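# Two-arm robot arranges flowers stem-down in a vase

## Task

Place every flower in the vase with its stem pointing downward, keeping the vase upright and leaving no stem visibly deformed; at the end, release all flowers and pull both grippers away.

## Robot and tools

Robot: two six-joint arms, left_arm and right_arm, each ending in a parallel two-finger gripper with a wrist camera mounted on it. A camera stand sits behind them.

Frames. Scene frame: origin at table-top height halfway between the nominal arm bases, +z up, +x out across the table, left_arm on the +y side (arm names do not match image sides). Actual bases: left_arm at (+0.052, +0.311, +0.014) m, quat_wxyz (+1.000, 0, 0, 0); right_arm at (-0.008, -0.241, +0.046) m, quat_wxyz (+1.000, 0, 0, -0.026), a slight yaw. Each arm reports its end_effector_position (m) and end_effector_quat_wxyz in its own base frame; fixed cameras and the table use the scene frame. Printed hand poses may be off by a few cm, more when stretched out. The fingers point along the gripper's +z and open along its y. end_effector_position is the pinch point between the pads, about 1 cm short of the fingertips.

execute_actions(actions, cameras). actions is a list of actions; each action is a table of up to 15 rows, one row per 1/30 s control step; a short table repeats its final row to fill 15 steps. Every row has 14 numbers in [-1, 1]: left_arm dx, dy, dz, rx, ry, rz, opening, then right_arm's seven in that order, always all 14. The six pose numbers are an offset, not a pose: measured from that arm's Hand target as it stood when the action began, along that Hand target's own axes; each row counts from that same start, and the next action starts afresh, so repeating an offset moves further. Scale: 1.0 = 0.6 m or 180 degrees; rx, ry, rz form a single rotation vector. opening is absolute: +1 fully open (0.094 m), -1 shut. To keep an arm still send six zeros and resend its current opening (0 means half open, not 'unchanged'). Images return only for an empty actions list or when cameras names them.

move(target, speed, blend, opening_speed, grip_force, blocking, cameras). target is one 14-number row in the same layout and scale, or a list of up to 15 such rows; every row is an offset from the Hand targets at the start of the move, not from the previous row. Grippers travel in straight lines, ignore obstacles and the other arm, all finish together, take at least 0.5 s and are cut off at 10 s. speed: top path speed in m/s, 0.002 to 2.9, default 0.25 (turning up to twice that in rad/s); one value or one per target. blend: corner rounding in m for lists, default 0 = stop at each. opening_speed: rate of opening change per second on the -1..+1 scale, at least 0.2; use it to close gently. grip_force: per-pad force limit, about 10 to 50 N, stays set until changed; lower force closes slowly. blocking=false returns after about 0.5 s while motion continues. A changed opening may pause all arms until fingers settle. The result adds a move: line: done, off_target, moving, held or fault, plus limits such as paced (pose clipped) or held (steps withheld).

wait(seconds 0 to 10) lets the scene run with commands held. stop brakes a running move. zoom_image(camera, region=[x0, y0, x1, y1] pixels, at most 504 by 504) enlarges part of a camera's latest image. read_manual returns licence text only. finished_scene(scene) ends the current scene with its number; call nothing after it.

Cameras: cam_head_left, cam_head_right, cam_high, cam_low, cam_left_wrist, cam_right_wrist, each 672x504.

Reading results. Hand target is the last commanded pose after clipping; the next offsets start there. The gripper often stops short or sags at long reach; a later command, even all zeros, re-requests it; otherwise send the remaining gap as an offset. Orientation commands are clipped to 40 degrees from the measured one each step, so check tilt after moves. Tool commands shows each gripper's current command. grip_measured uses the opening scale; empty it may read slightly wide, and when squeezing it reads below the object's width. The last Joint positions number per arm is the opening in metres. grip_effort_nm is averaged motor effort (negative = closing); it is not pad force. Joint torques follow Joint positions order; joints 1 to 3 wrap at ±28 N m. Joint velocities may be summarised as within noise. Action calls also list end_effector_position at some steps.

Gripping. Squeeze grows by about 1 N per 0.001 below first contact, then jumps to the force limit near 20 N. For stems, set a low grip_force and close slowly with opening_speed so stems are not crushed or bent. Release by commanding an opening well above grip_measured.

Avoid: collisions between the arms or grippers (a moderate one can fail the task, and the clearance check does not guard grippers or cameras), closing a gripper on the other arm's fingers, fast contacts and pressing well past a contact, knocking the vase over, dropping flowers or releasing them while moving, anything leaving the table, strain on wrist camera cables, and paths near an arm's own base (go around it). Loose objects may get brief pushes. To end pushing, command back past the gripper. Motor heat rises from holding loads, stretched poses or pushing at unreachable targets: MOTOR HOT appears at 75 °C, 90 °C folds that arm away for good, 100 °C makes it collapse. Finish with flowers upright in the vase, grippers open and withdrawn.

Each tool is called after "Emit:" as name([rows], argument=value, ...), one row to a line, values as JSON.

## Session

Emit:
execute_actions(actions=[])

Nothing of this call was run. Scene 2 begins with your next reply.

Emit:
execute_actions(actions=[])

Scene clock: 0.00 s.
left_arm: end_effector_position=(+0.3995, +0.0285, +0.0922) grip_measured=+1.000 grip_effort_nm=n/a end_effector_quat_wxyz=(+0.590, -0.052, +0.805, +0.037) | right_arm: end_effector_position=(+0.3989, -0.0101, +0.0909) grip_measured=+1.000 grip_effort_nm=n/a end_effector_quat_wxyz=(+0.591, +0.040, +0.804, -0.052)
Joint positions: left_arm=[0.031 1.591 0.365 0.919 -0.092 -0.031 0.094] | right_arm=[0.054 1.604 0.359 0.941 0.183 0.019 0.094]
Joint velocities: within noise
Joint torques (N m): no reading
Motor temperatures (°C): left_arm=[25 26 28 25 26 25 26] | right_arm=[27 31 31 30 24 25 25]
Heat: left arm: 28 °C; right arm: 31 °C.
Hand target: left_arm +0.4005, +0.0286, +0.0939; +0.591, -0.052, +0.804, +0.037 | right_arm +0.4028, -0.0101, +0.1017; +0.605, +0.042, +0.794, -0.051
Tool commands: left_gripper/opening=+1.0 right_gripper/opening=+1.0

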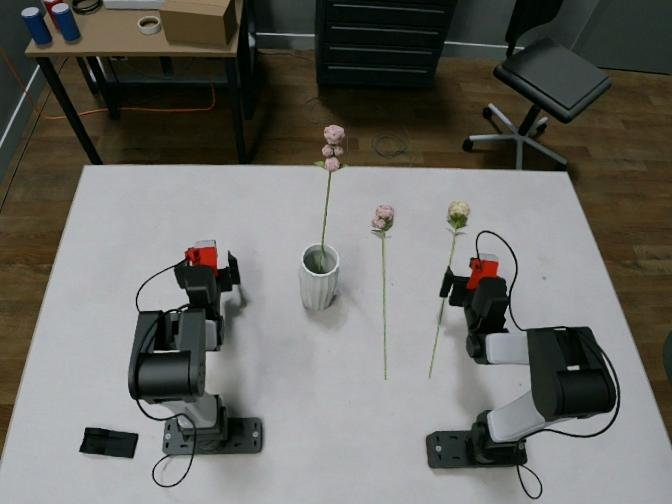

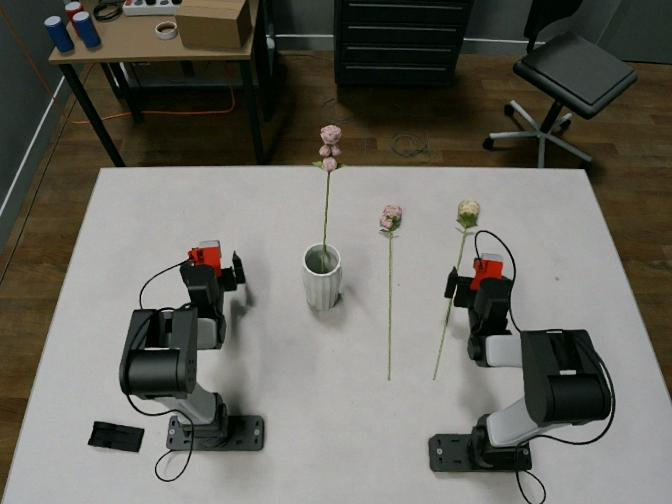

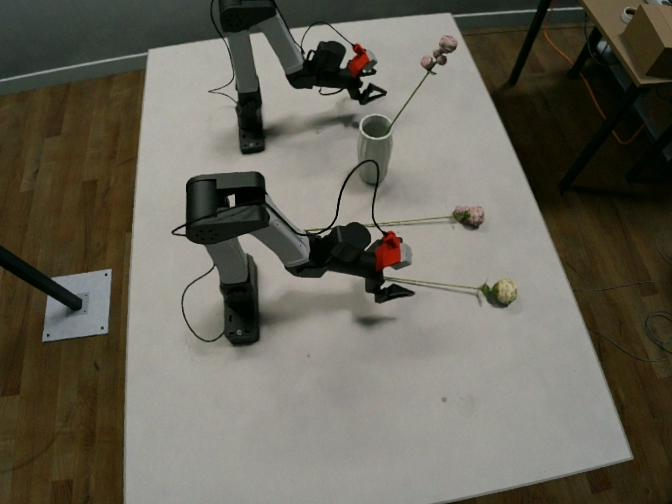

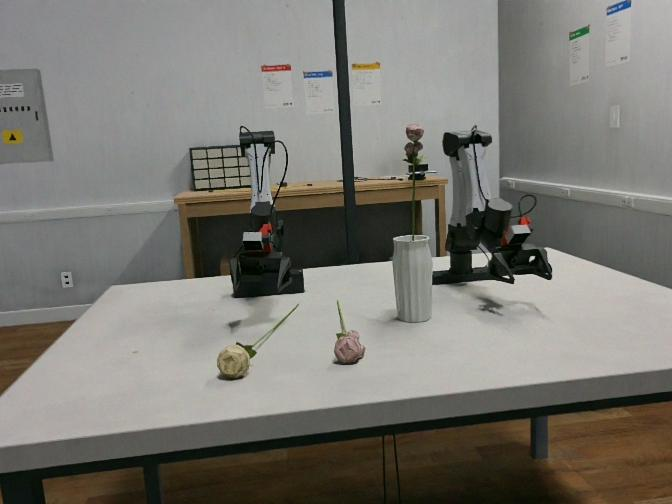

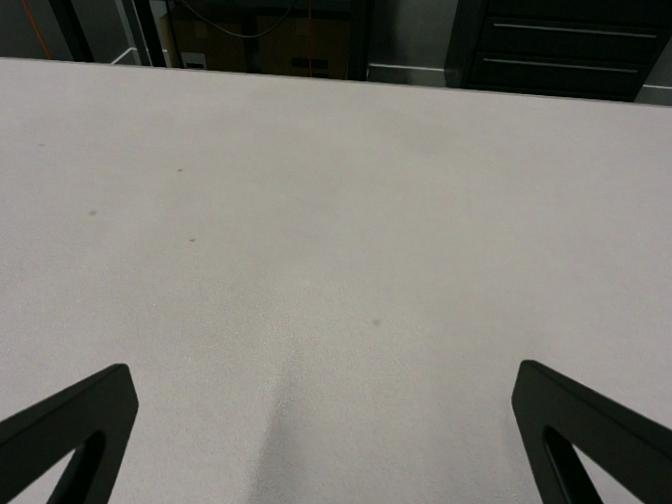

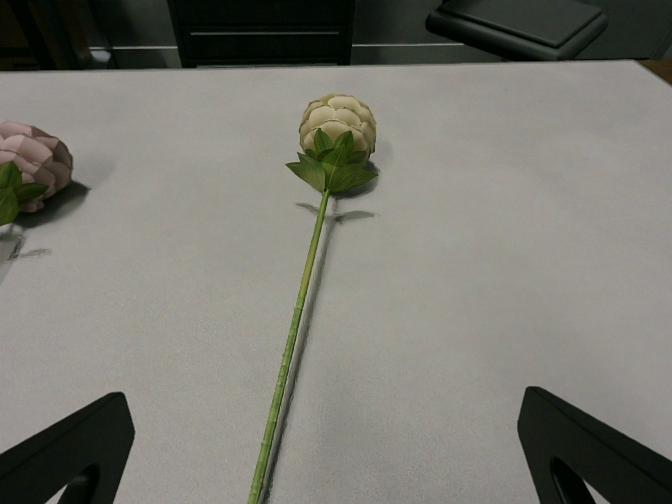

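Emit:
move(target=[0,0,0,0,0,0,1,0.041,0.052,0.046,0.0284,0.248,0.0343,0.2], cameras=["cam_right_wrist"], grip_force=[50,20])

Scene clock: 8.43 s.
left_arm: end_effector_position=(+0.3995, +0.0285, +0.0922) grip_measured=+1.000 grip_effort_nm=-0.04 end_effector_quat_wxyz=(+0.590, -0.052, +0.805, +0.037) | right_arm: end_effector_position=(+0.4211, +0.0124, +0.0665) grip_measured=+0.202 grip_effort_nm=-0.08 end_effector_quat_wxyz=(+0.258, +0.125, +0.957, -0.041)
Joint positions: left_arm=[0.031 1.591 0.365 0.919 -0.092 -0.031 0.094] | right_arm=[0.11 1.756 1.146 -0.466 0.196 0.319 0.056]
Joint torques (N m): left_arm=[0.01 -5.35 5.48 2.64 -0.02 0.06] | right_arm=[0.32 -7.24 8.68 0.76 0.06 0.04]
Heat: left arm: 29 °C; right arm: 33 °C.
Hand target: left_arm +0.4005, +0.0286, +0.0939; +0.591, -0.052, +0.804, +0.037 | right_arm +0.4266, +0.0174, +0.0697; +0.258, +0.126, +0.957, -0.034
Off the commanded pose: left_arm 0.002 m, 0 deg | right_arm 0.008 m, 1 deg.
grip_force (N): 50, 20
move: done
Images, in order (width x height): cam_right_wrist 672x504.

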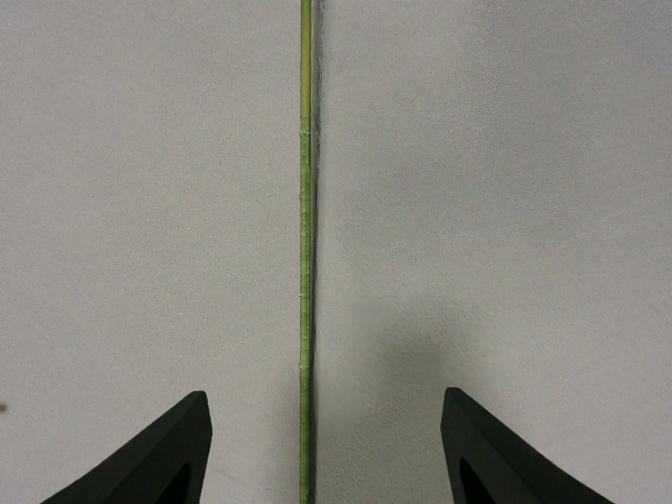

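Emit:
move([
  [0,0,0,0,0,0,1,0.06,0.01,0.105,0,0,0,-0.2],
  [0,0,0,0,0,0,1,0.078,0.01,0.136,0,0,0,-0.2],
], speed=[0.2,0.06], blend=[0.005,0])

Emit:
move(target=[0,0,0,0,0,0,1,0,0,0,0,0,0,-0.95], opening_speed=1.0, cameras=["cam_right_wrist"])

Scene clock: 11.27 s.
left_arm: end_effector_position=(+0.3995, +0.0285, +0.0922) grip_measured=+1.000 grip_effort_nm=-0.04 end_effector_quat_wxyz=(+0.590, -0.052, +0.805, +0.037) | right_arm: end_effector_position=(+0.4302, +0.0197, -0.0180) grip_measured=-0.198 grip_effort_nm=-0.08 end_effector_quat_wxyz=(+0.261, +0.124, +0.957, -0.037)
Joint positions: left_arm=[0.031 1.591 0.365 0.919 -0.092 -0.031 0.094] | right_arm=[0.125 1.953 1.018 -0.137 0.196 0.333 0.038]
Joint torques (N m): left_arm=[-0.02 -5.33 5.49 2.63 -0.02 0.05] | right_arm=[0.39 -8.23 4.6 1.06 0.14 0.04]
Motor temperatures (°C): left_arm=[25 27 29 30 26 25 26] | right_arm=[27 33 32 32 24 25 25]
Heat: left arm: 30 °C; right arm: 33 °C.
Hand target: left_arm +0.4005, +0.0286, +0.0939; +0.591, -0.052, +0.804, +0.037 | right_arm +0.4288, +0.0230, -0.0243; +0.258, +0.126, +0.957, -0.034
Off the commanded pose: left_arm 0.002 m, 0 deg | right_arm 0.007 m, 0 deg.
grip_force (N): 50, 20
move: done

Scene clock: 14.17 s.
left_arm: end_effector_position=(+0.3995, +0.0285, +0.0922) grip_measured=+1.000 grip_effort_nm=-0.04 end_effector_quat_wxyz=(+0.590, -0.052, +0.805, +0.037) | right_arm: end_effector_position=(+0.4302, +0.0197, -0.0180) grip_measured=-0.913 grip_effort_nm=-0.45 end_effector_quat_wxyz=(+0.261, +0.125, +0.957, -0.037)
Joint positions: left_arm=[0.031 1.591 0.365 0.919 -0.092 -0.031 0.094] | right_arm=[0.125 1.953 1.018 -0.137 0.196 0.334 0.004]
Joint torques (N m): left_arm=[0.05 -5.38 5.45 2.64 -0.03 0.06] | right_arm=[0.36 -8.2 4.6 1.06 0.14 0.03]
Heat: left arm: 31 °C; right arm: 33 °C.
Hand target: left_arm +0.4005, +0.0286, +0.0939; +0.591, -0.052, +0.804, +0.037 | right_arm +0.4287, +0.0230, -0.0243; +0.258, +0.126, +0.957, -0.034
Off the commanded pose: left_arm 0.002 m, 0 deg | right_arm 0.007 m, 0 deg.
grip_force (N): 50, 20
move: done
Images, in order (width x height): cam_right_wrist 672x504.

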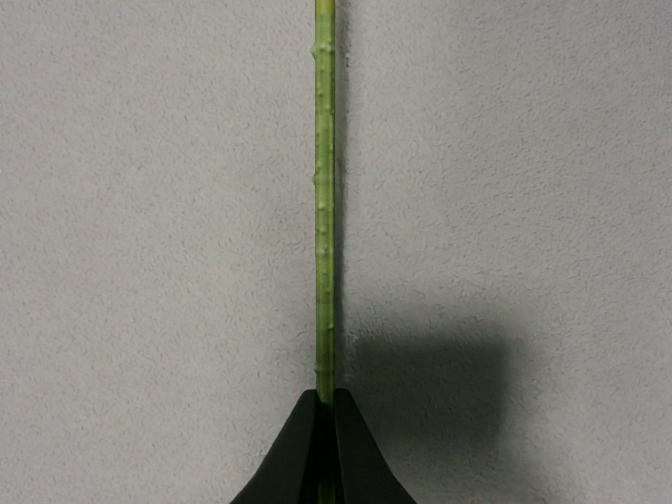

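Emit:
move([
  [0,0,0,0,0,0,1,-0.125,0.022,-0.3975,0,-0.3,0,-0.95],
  [0,0,0,0,0,0,1,-0.2265,0.386,-0.82,-0.383,-0.441,-0.1027,-0.95],
], blend=[0.06,0], speed=0.35, cameras=["cam_head_left","cam_head_right","cam_high","cam_low"])

Scene clock: 20.53 s.
left_arm: end_effector_position=(+0.3995, +0.0285, +0.0922) grip_measured=+1.000 grip_effort_nm=-0.04 end_effector_quat_wxyz=(+0.590, -0.052, +0.805, +0.037) | right_arm: end_effector_position=(+0.3703, +0.2781, +0.4443) grip_measured=-0.913 grip_effort_nm=-0.47 end_effector_quat_wxyz=(+0.770, -0.212, +0.487, +0.353)
Joint positions: left_arm=[0.031 1.591 0.365 0.919 -0.092 -0.031 0.094] | right_arm=[0.546 1.48 1.075 0.872 -0.263 0.15 0.004]
Joint torques (N m): left_arm=[-0.01 -5.35 5.42 2.64 -0.03 0.05] | right_arm=[0.38 -5.78 9.92 1.79 -0.05 0.01]
Heat: left arm: 32 °C; right arm: 34 °C.
Hand target: left_arm +0.4005, +0.0286, +0.0939; +0.591, -0.052, +0.804, +0.037 | right_arm +0.3636, +0.2805, +0.4692; +0.786, -0.212, +0.453, +0.365
Off the commanded pose: left_arm 0.002 m, 0 deg | right_arm 0.026 m, 5 deg.
grip_force (N): 50, 20
move: off_target (right_arm)
Images, in order (width x height): cam_head_left 672x504, cam_head_right 672x504, cam_high 672x504, cam_low 672x504.

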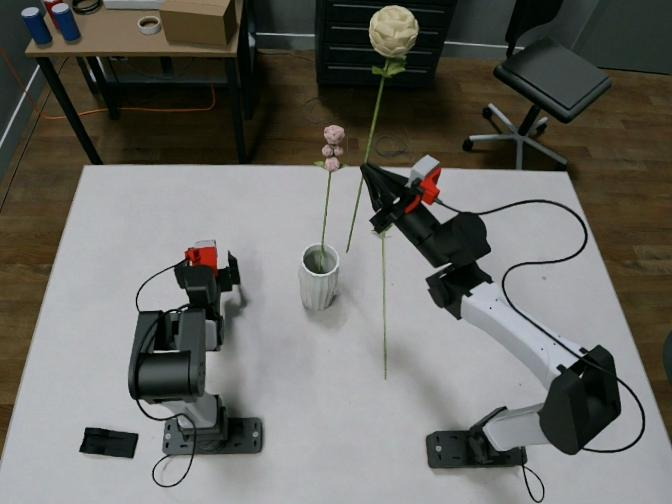

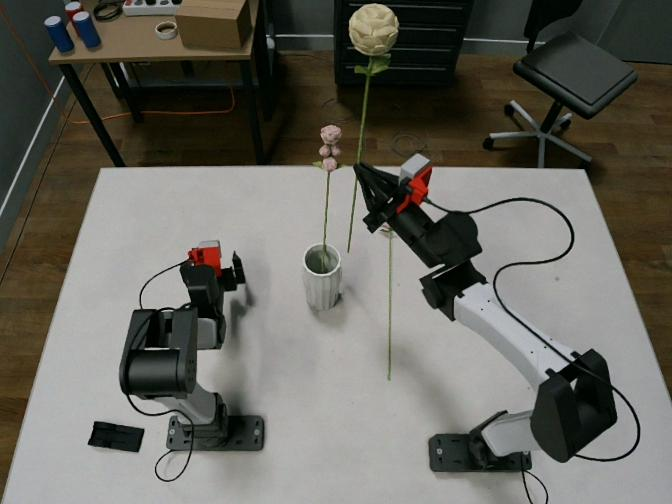

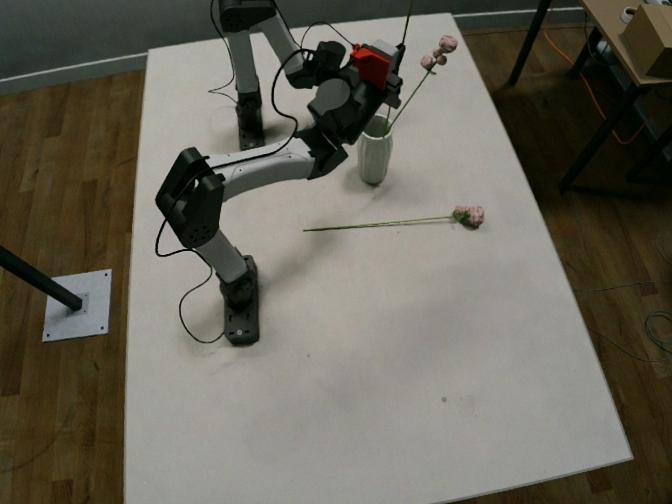

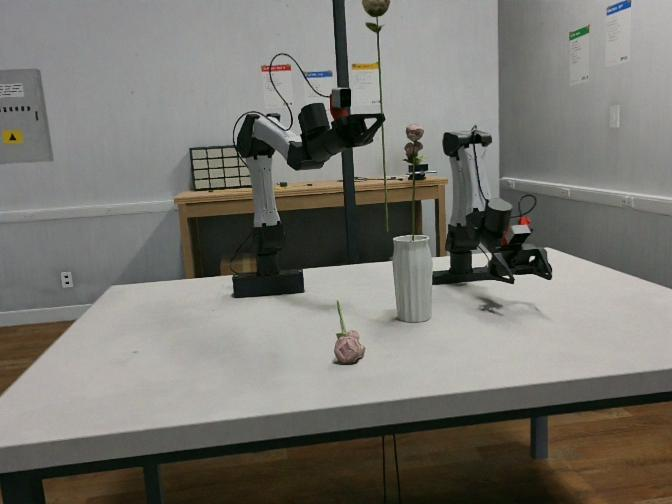

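Emit:
move([
  [0,0,0,0,0,0,1,0.007,0.053,0.063,0,0,0,-0.95],
  [0,0,0,0,0,0,1,0.079,0.053,0.021,0,0,0,-0.95],
], speed=[0.15,0.1], cameras=["cam_head_left","cam_low"])

Emit:
zoom_image(camera="cam_head_left", region=[250, 180, 400, 310])

Scene clock: 25.30 s.
left_arm: end_effector_position=(+0.3995, +0.0285, +0.0922) grip_measured=+1.000 grip_effort_nm=-0.04 end_effector_quat_wxyz=(+0.590, -0.052, +0.805, +0.037) | right_arm: end_effector_position=(+0.3641, +0.3290, +0.4278) grip_measured=-0.913 grip_effort_nm=-0.47 end_effector_quat_wxyz=(+0.773, -0.217, +0.470, +0.367)
Joint positions: left_arm=[0.031 1.591 0.365 0.919 -0.092 -0.031 0.094] | right_arm=[0.671 1.609 1.106 0.994 -0.181 0.106 0.004]
Joint torques (N m): left_arm=[-0.03 -5.34 5.49 2.65 -0.03 0.06] | right_arm=[0.13 -7.12 6.37 1.76 0.2 -0.18]
Heat: left arm: 33 °C; right arm: 34 °C.
Hand target: left_arm +0.4005, +0.0286, +0.0939; +0.591, -0.052, +0.804, +0.037 | right_arm +0.3616, +0.3274, +0.4344; +0.786, -0.212, +0.453, +0.365
Off the commanded pose: left_arm 0.002 m, 0 deg | right_arm 0.007 m, 2 deg.
grip_force (N): 50, 20
move: done
Images, in order (width x height): cam_head_left 672x504, cam_low 672x504.

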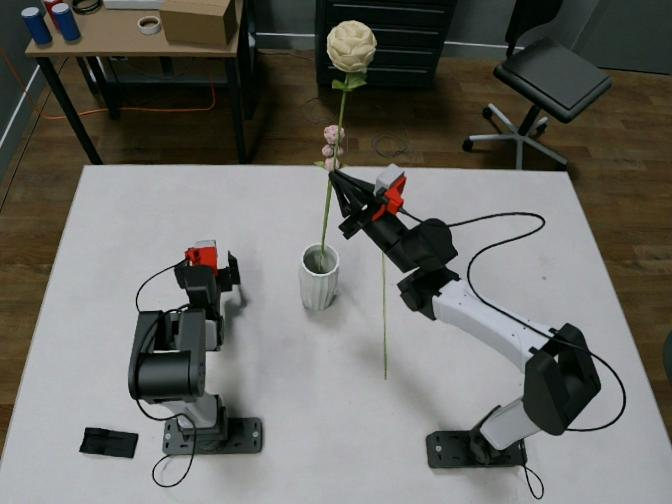

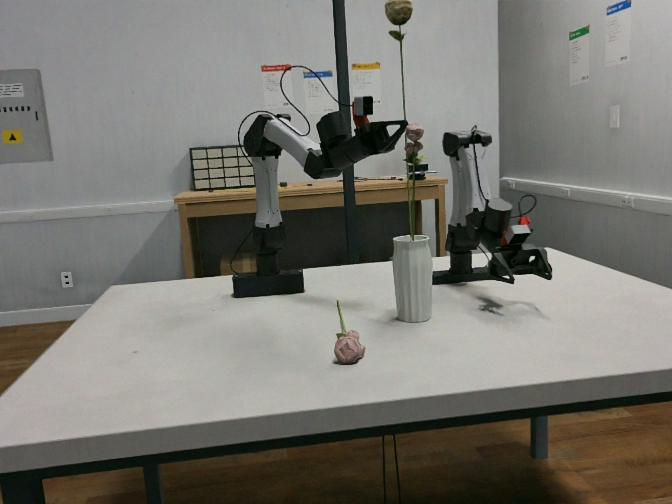

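Scaled by 3.360 from the camera's 672x504 image, which has a finer 960x720 frame.

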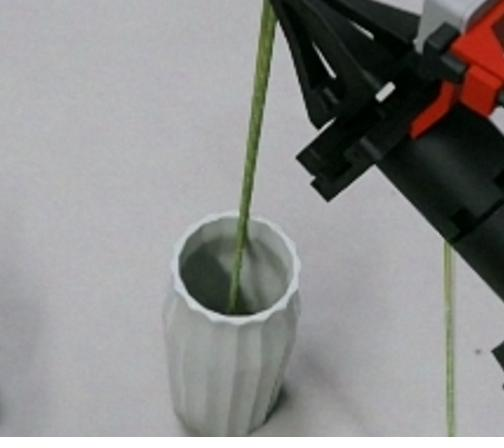

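Emit:
move(target=[0,0,0,0,0,0,1,0.245,0,-0.142,0,0,0,-0.95], speed=0.12, cameras=["cam_head_left","cam_low"])

Scene clock: 28.10 s.
left_arm: end_effector_position=(+0.3995, +0.0285, +0.0922) grip_measured=+1.000 grip_effort_nm=-0.04 end_effector_quat_wxyz=(+0.590, -0.052, +0.805, +0.037) | right_arm: end_effector_position=(+0.3657, +0.3303, +0.2559) grip_measured=-0.913 grip_effort_nm=-0.47 end_effector_quat_wxyz=(+0.746, -0.231, +0.514, +0.354)
Joint positions: left_arm=[0.031 1.591 0.365 0.919 -0.092 -0.031 0.094] | right_arm=[0.671 1.907 0.768 1.519 -0.181 0.092 0.004]
Joint torques (N m): left_arm=[-0.02 -5.34 5.42 2.65 -0.04 0.06] | right_arm=[-0.18 -7.87 4.6 2.03 0.12 -0.18]
Heat: left arm: 33 °C; right arm: 34 °C.
Hand target: left_arm +0.4005, +0.0286, +0.0939; +0.591, -0.052, +0.804, +0.037 | right_arm +0.3618, +0.3270, +0.2646; +0.786, -0.212, +0.453, +0.365
Off the commanded pose: left_arm 0.002 m, 0 deg | right_arm 0.010 m, 9 deg.
joint sent to its limit (right arm) — joint 4 (wrist pitch), upper limit. The joint targets are off in orientation, not in position.
grip_force (N): 50, 20
move: off_target (right_arm)
Images, in order (width x height): cam_head_left 672x504, cam_low 672x504.

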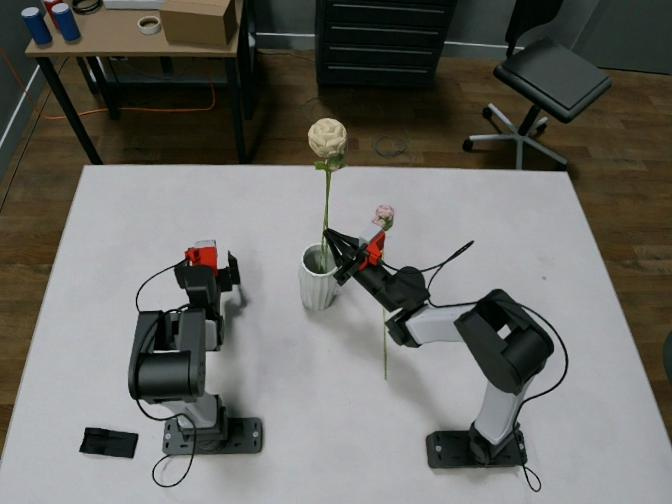

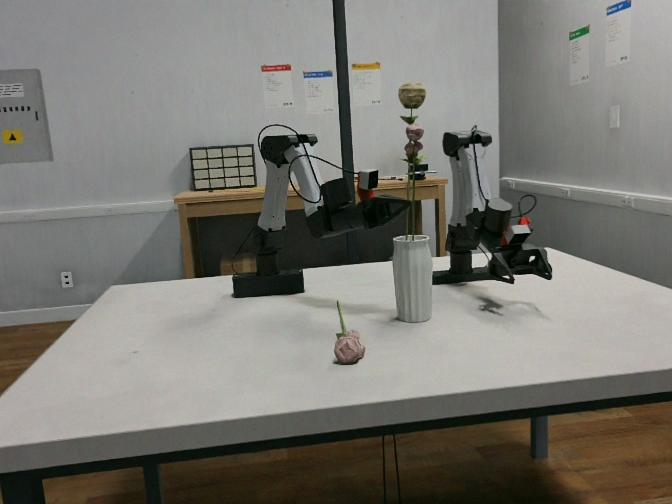

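Emit:
move([
  [0,0,0,0,0,0,1,0.072,0,-0.042,0,0,0,-0.95],
  [0,0,0,0,0,0,1,0.072,0,-0.042,0,0,0,-0.3],
], opening_speed=0.8, speed=0.12)

Emit:
move([
  [0,0,0,0,0,0,1,-0.09,0,-0.22,0,0,0,-0.2],
  [0,0,0,0,0,0,1,0.164,-0.249,-0.249,0.314,0.461,0.084,-0.2],
], blend=[0.03,0], speed=[0.2,0.35], cameras=["cam_right_wrist","cam_head_left","cam_high","cam_low"])

Scene clock: 33.07 s.
left_arm: end_effector_position=(+0.3995, +0.0285, +0.0922) grip_measured=+1.000 grip_effort_nm=-0.04 end_effector_quat_wxyz=(+0.590, -0.052, +0.805, +0.037) | right_arm: end_effector_position=(+0.3627, +0.3279, +0.2151) grip_measured=-0.302 grip_effort_nm=0.10 end_effector_quat_wxyz=(+0.728, -0.244, +0.543, +0.341)
Joint positions: left_arm=[0.031 1.591 0.365 0.919 -0.092 -0.031 0.094] | right_arm=[0.671 1.966 0.707 1.561 -0.181 0.072 0.033]
Joint torques (N m): left_arm=[0.01 -5.33 5.46 2.64 -0.03 0.05] | right_arm=[-0.53 -7.95 4.23 1.69 0 -0.21]
Heat: left arm: 34 °C; right arm: 35 °C.
Hand target: left_arm +0.4005, +0.0286, +0.0939; +0.591, -0.052, +0.804, +0.037 | right_arm +0.3618, +0.3267, +0.2146; +0.786, -0.212, +0.452, +0.365
Off the commanded pose: left_arm 0.002 m, 0 deg | right_arm 0.002 m, 13 deg.
joint sent to its limit (right arm) — joint 4 (wrist pitch), upper limit. The joint targets are off in orientation, not in position.
grip_force (N): 50, 20
move: off_target (right_arm); target 2's new opening was sent with right_arm's hand 0.026 m and 9 deg from that target

Scene clock: 37.27 s.
left_arm: end_effector_position=(+0.3995, +0.0285, +0.0922) grip_measured=+1.000 grip_effort_nm=-0.04 end_effector_quat_wxyz=(+0.590, -0.052, +0.805, +0.037) | right_arm: end_effector_position=(+0.4183, +0.1717, +0.0524) grip_measured=-0.202 grip_effort_nm=0.10 end_effector_quat_wxyz=(+0.258, +0.016, +0.966, -0.001)
Joint positions: left_arm=[0.031 1.591 0.365 0.919 -0.092 -0.031 0.094] | right_arm=[0.482 1.905 1.285 -0.484 0.243 0.456 0.038]
Joint torques (N m): left_arm=[0.02 -5.3 5.45 2.64 -0.03 0.05] | right_arm=[-0.92 -8.39 8.61 0.71 0.36 0.04]
Heat: left arm: 34 °C; right arm: 35 °C.
Hand target: left_arm +0.4005, +0.0286, +0.0939; +0.591, -0.052, +0.804, +0.037 | right_arm +0.4249, +0.1689, +0.0549; +0.260, +0.026, +0.965, -0.008
Off the commanded pose: left_arm 0.002 m, 0 deg | right_arm 0.008 m, 1 deg.
grip_force (N): 50, 20
move: done
Images, in order (width x height): cam_head_left 672x504, cam_high 672x504, cam_low 672x504, cam_right_wrist 672x504.

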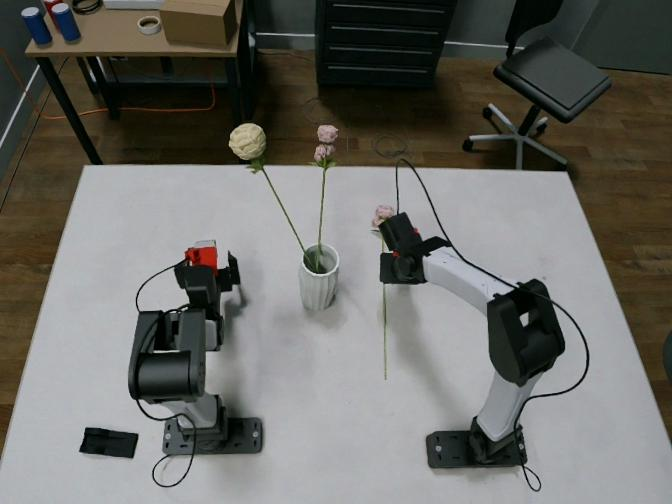

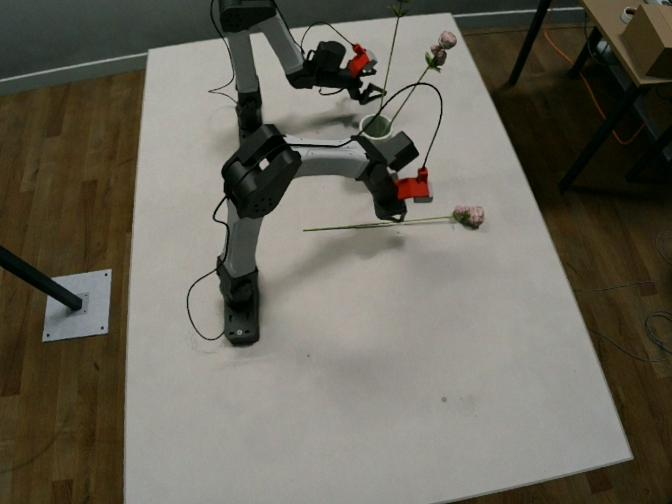

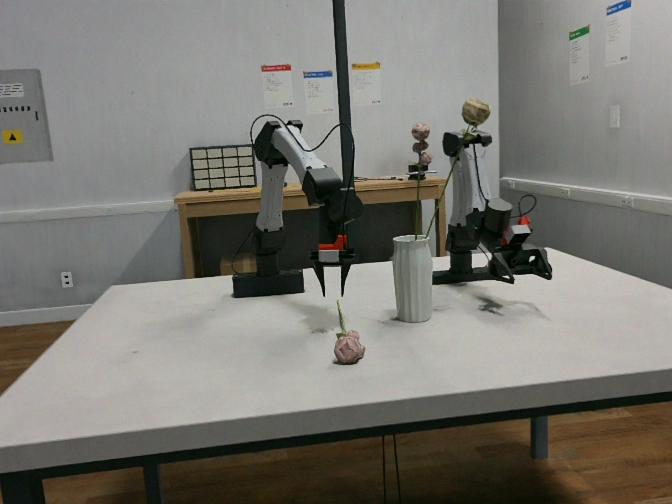

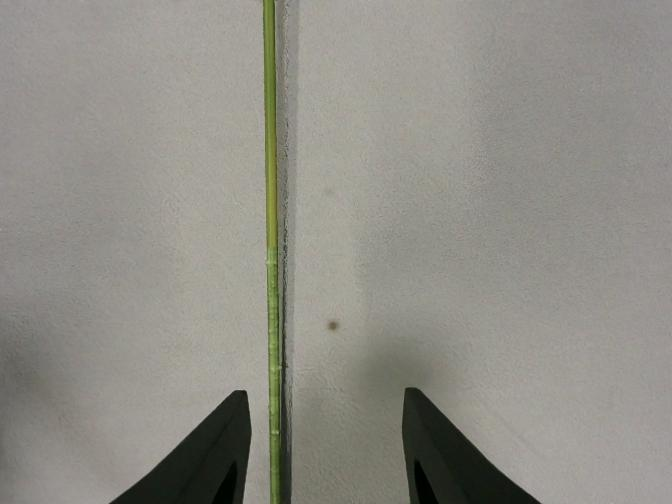

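Emit:
move([
  [0,0,0,0,0,0,1,0.045,0.021,0.08,0,0,0,-0.2],
  [0,0,0,0,0,0,1,0.065,0.021,0.113,0,0,0,-0.2],
], speed=[0.2,0.06], blend=[0.005,0])

Emit:
move(target=[0,0,0,0,0,0,1,0,0,0,0,0,0,-0.95], opening_speed=1.0, cameras=["cam_right_wrist"])

Scene clock: 40.03 s.
left_arm: end_effector_position=(+0.3995, +0.0285, +0.0922) grip_measured=+1.000 grip_effort_nm=-0.04 end_effector_quat_wxyz=(+0.590, -0.052, +0.805, +0.037) | right_arm: end_effector_position=(+0.4274, +0.1816, -0.0166) grip_measured=-0.202 grip_effort_nm=0.10 end_effector_quat_wxyz=(+0.260, +0.022, +0.965, -0.002)
Joint positions: left_arm=[0.031 1.591 0.365 0.919 -0.092 -0.031 0.094] | right_arm=[0.496 2.073 1.222 -0.254 0.255 0.482 0.038]
Joint torques (N m): left_arm=[0.01 -5.38 5.48 2.63 -0.03 0.05] | right_arm=[0.29 -9.37 4.78 0.98 0.37 0.04]
Heat: left arm: 34 °C; right arm: 35 °C.
Hand target: left_arm +0.4005, +0.0286, +0.0939; +0.591, -0.052, +0.804, +0.037 | right_arm +0.4259, +0.1813, -0.0233; +0.260, +0.026, +0.965, -0.008
Off the commanded pose: left_arm 0.002 m, 0 deg | right_arm 0.007 m, 1 deg.
grip_force (N): 50, 20
move: done

Scene clock: 42.90 s.
left_arm: end_effector_position=(+0.3995, +0.0285, +0.0922) grip_measured=+1.000 grip_effort_nm=-0.04 end_effector_quat_wxyz=(+0.590, -0.052, +0.805, +0.037) | right_arm: end_effector_position=(+0.4277, +0.1817, -0.0164) grip_measured=-0.910 grip_effort_nm=-0.44 end_effector_quat_wxyz=(+0.260, +0.022, +0.965, -0.002)
Joint positions: left_arm=[0.031 1.591 0.365 0.919 -0.092 -0.031 0.094] | right_arm=[0.496 2.073 1.222 -0.253 0.255 0.482 0.004]
Joint torques (N m): left_arm=[-0.06 -5.31 5.46 2.64 -0.03 0.06] | right_arm=[0.29 -9.36 4.77 0.98 0.37 0.04]
Motor temperatures (°C): left_arm=[25 28 31 35 26 25 26] | right_arm=[27 35 34 34 24 25 25]
Heat: left arm: 35 °C; right arm: 35 °C.
Hand target: left_arm +0.4005, +0.0286, +0.0939; +0.591, -0.052, +0.804, +0.037 | right_arm +0.4259, +0.1813, -0.0232; +0.260, +0.026, +0.965, -0.008
Off the commanded pose: left_arm 0.002 m, 0 deg | right_arm 0.007 m, 1 deg.
grip_force (N): 50, 20
move: done
Images, in order (width x height): cam_right_wrist 672x504.

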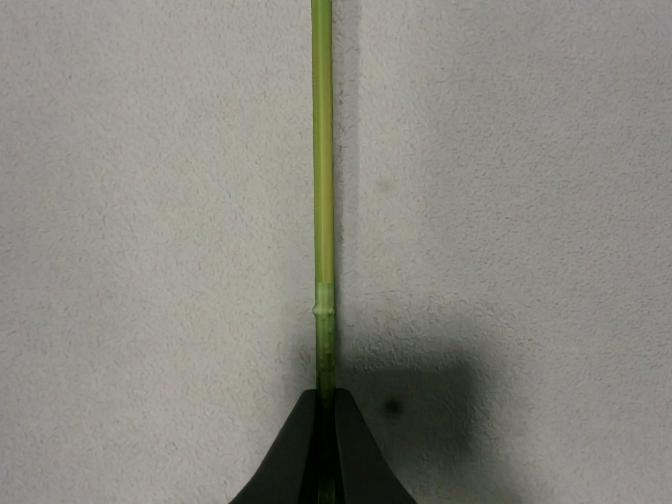

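Emit:
move([
  [0,0,0,0,0,0,1,-0.135,0.013,-0.39,0,-0.3,0,-0.95],
  [0,0,0,0,0,0,1,-0.322,0.134,-0.792,-0.314,-0.461,-0.084,-0.95],
  [0,0,0,0,0,0,1,-0.3095,0.2257,-0.78,-0.314,-0.461,-0.084,-0.95],
], blend=[0.06,0,0], speed=[0.35,0.35,0.15], cameras=["cam_head_left","cam_low","cam_high"])

Emit:
zoom_image(camera="cam_head_left", region=[250, 180, 400, 310])

Scene clock: 49.70 s.
left_arm: end_effector_position=(+0.3995, +0.0285, +0.0922) grip_measured=+1.000 grip_effort_nm=-0.04 end_effector_quat_wxyz=(+0.590, -0.052, +0.805, +0.037) | right_arm: end_effector_position=(+0.3621, +0.3235, +0.4493) grip_measured=-0.911 grip_effort_nm=-0.47 end_effector_quat_wxyz=(+0.763, -0.220, +0.485, +0.365)
Joint positions: left_arm=[0.031 1.591 0.365 0.919 -0.092 -0.031 0.094] | right_arm=[0.662 1.551 1.168 0.839 -0.189 0.113 0.004]
Joint torques (N m): left_arm=[0.02 -5.37 5.44 2.65 -0.03 0.05] | right_arm=[0.08 -6.52 9.88 1.79 0.22 -0.22]
Heat: left arm: 35 °C; right arm: 36 °C.
Hand target: left_arm +0.4005, +0.0286, +0.0939; +0.591, -0.052, +0.804, +0.037 | right_arm +0.3592, +0.3215, +0.4745; +0.786, -0.212, +0.452, +0.365
Off the commanded pose: left_arm 0.002 m, 0 deg | right_arm 0.025 m, 5 deg.
grip_force (N): 50, 20
move: off_target (right_arm)
Images, in order (width x height): cam_head_left 672x504, cam_high 672x504, cam_low 672x504.

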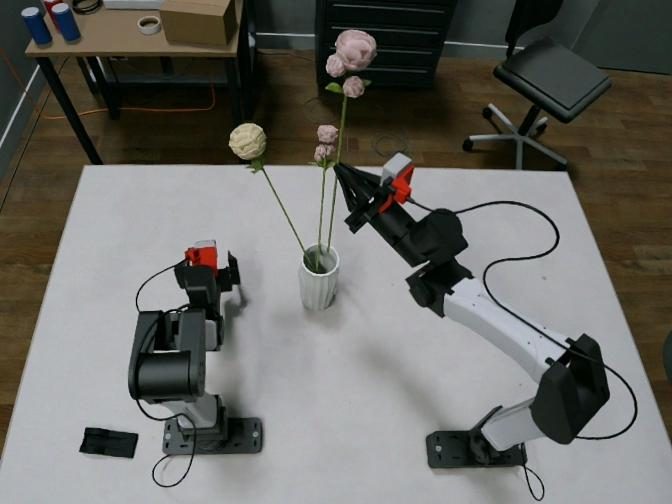

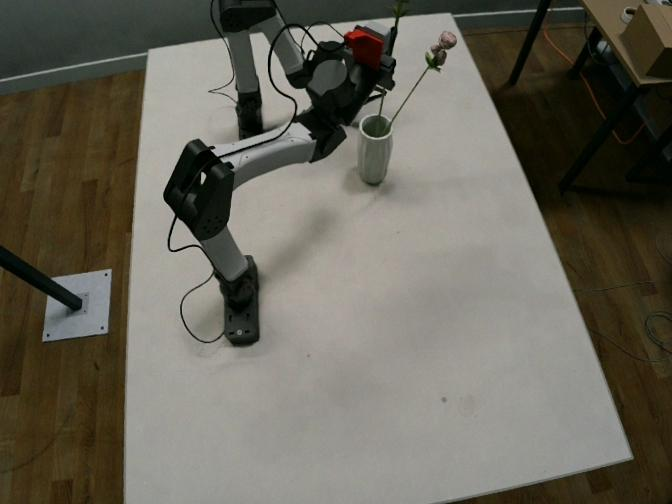

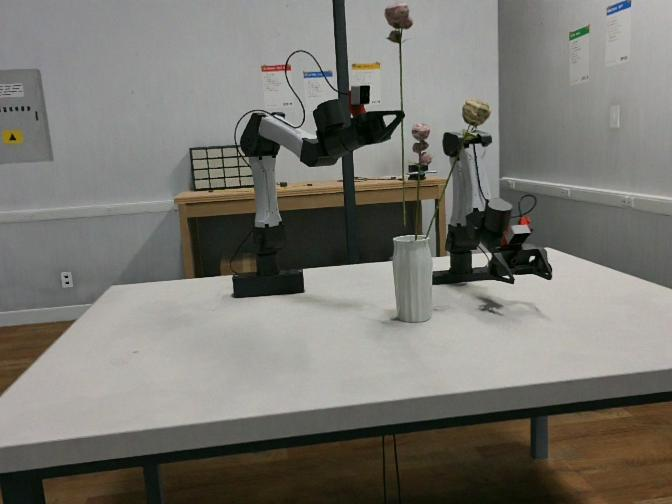

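Scaled by 3.360 from the camera's 672x504 image, which has a finer 960x720 frame.

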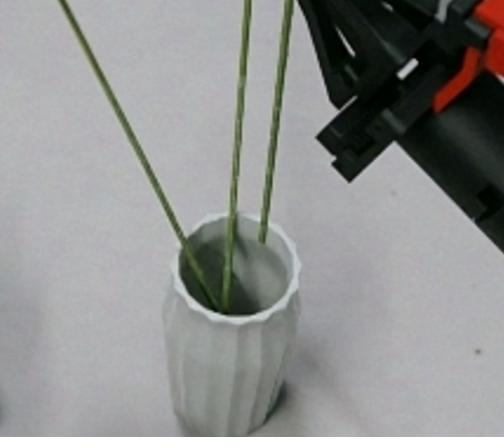

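Emit:
move([
  [0,0,0,0,0,0,1,0.375,0,-0.2167,0,0,0,-0.95],
  [0,0,0,0,0,0,1,0.375,0,-0.2167,0,0,0,-0.3],
], opening_speed=0.8, speed=0.13)

Emit:
move(target=[0,0,0,0,0,0,1,-0.09,0,-0.22,0,0,0,-0.3], speed=0.2, cameras=["cam_head_left","cam_low"])

Scene clock: 54.13 s.
left_arm: end_effector_position=(+0.3995, +0.0285, +0.0922) grip_measured=+1.000 grip_effort_nm=-0.04 end_effector_quat_wxyz=(+0.590, -0.052, +0.805, +0.037) | right_arm: end_effector_position=(+0.3606, +0.3222, +0.2161) grip_measured=-0.302 grip_effort_nm=0.10 end_effector_quat_wxyz=(+0.727, -0.244, +0.544, +0.340)
Joint positions: left_arm=[0.031 1.591 0.365 0.919 -0.092 -0.031 0.094] | right_arm=[0.662 1.947 0.684 1.562 -0.189 0.074 0.033]
Joint torques (N m): left_arm=[0.02 -5.33 5.46 2.64 -0.02 0.05] | right_arm=[-0.55 -7.66 4.16 1.68 -0.01 -0.2]
Heat: left arm: 36 °C; right arm: 36 °C.
Hand target: left_arm +0.4005, +0.0286, +0.0939; +0.591, -0.052, +0.804, +0.037 | right_arm +0.3598, +0.3211, +0.2146; +0.786, -0.212, +0.453, +0.365
Off the commanded pose: left_arm 0.002 m, 0 deg | right_arm 0.002 m, 13 deg.
joint sent to its limit (right arm) — joint 4 (wrist pitch), upper limit. The joint targets are off in orientation, not in position.
grip_force (N): 50, 20
move: off_target (right_arm); target 2's new opening was sent with right_arm's hand 0.023 m and 10 deg from that target

Scene clock: 55.63 s.
left_arm: end_effector_position=(+0.3995, +0.0285, +0.0922) grip_measured=+1.000 grip_effort_nm=-0.04 end_effector_quat_wxyz=(+0.590, -0.052, +0.805, +0.037) | right_arm: end_effector_position=(+0.2719, +0.2158, +0.1844) grip_measured=-0.302 grip_effort_nm=0.09 end_effector_quat_wxyz=(+0.690, -0.258, +0.597, +0.316)
Joint positions: left_arm=[0.031 1.591 0.365 0.919 -0.092 -0.031 0.094] | right_arm=[0.512 1.517 0.118 1.561 -0.321 0.072 0.033]
Joint torques (N m): left_arm=[-0.05 -5.37 5.41 2.63 -0.03 0.06] | right_arm=[-1.03 -6.48 3.55 1.76 -0.09 -0.06]
Heat: left arm: 36 °C; right arm: 36 °C.
Hand target: left_arm +0.4005, +0.0286, +0.0939; +0.591, -0.052, +0.804, +0.037 | right_arm +0.2688, +0.2130, +0.1953; +0.786, -0.212, +0.453, +0.365
Off the commanded pose: left_arm 0.002 m, 0 deg | right_arm 0.012 m, 21 deg.
joint sent to its limit (right arm) — joint 4 (wrist pitch), upper limit. The joint targets are off in orientation, not in position.
grip_force (N): 50, 20
move: off_target (right_arm)
Images, in order (width x height): cam_head_left 672x504, cam_low 672x504.

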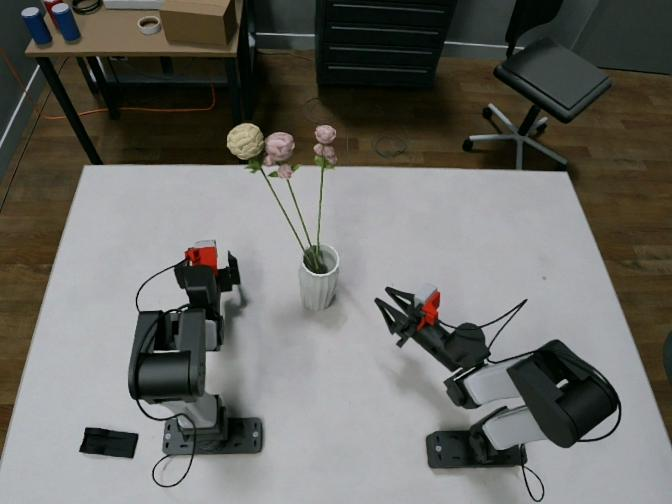

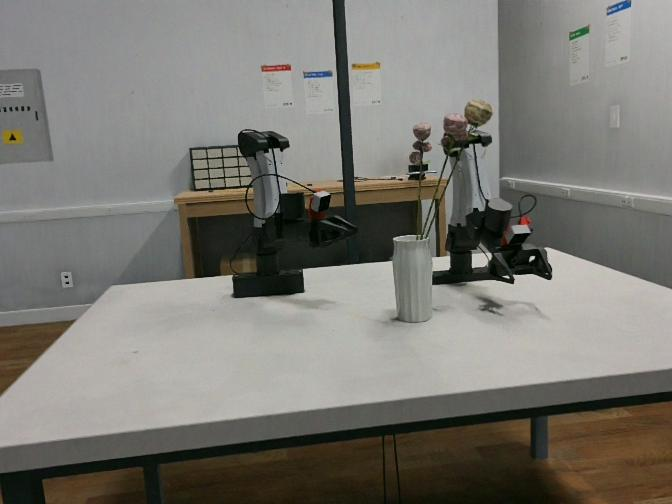

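Emit:
finished_scene(scene=2)

The scene is finished: the task was done.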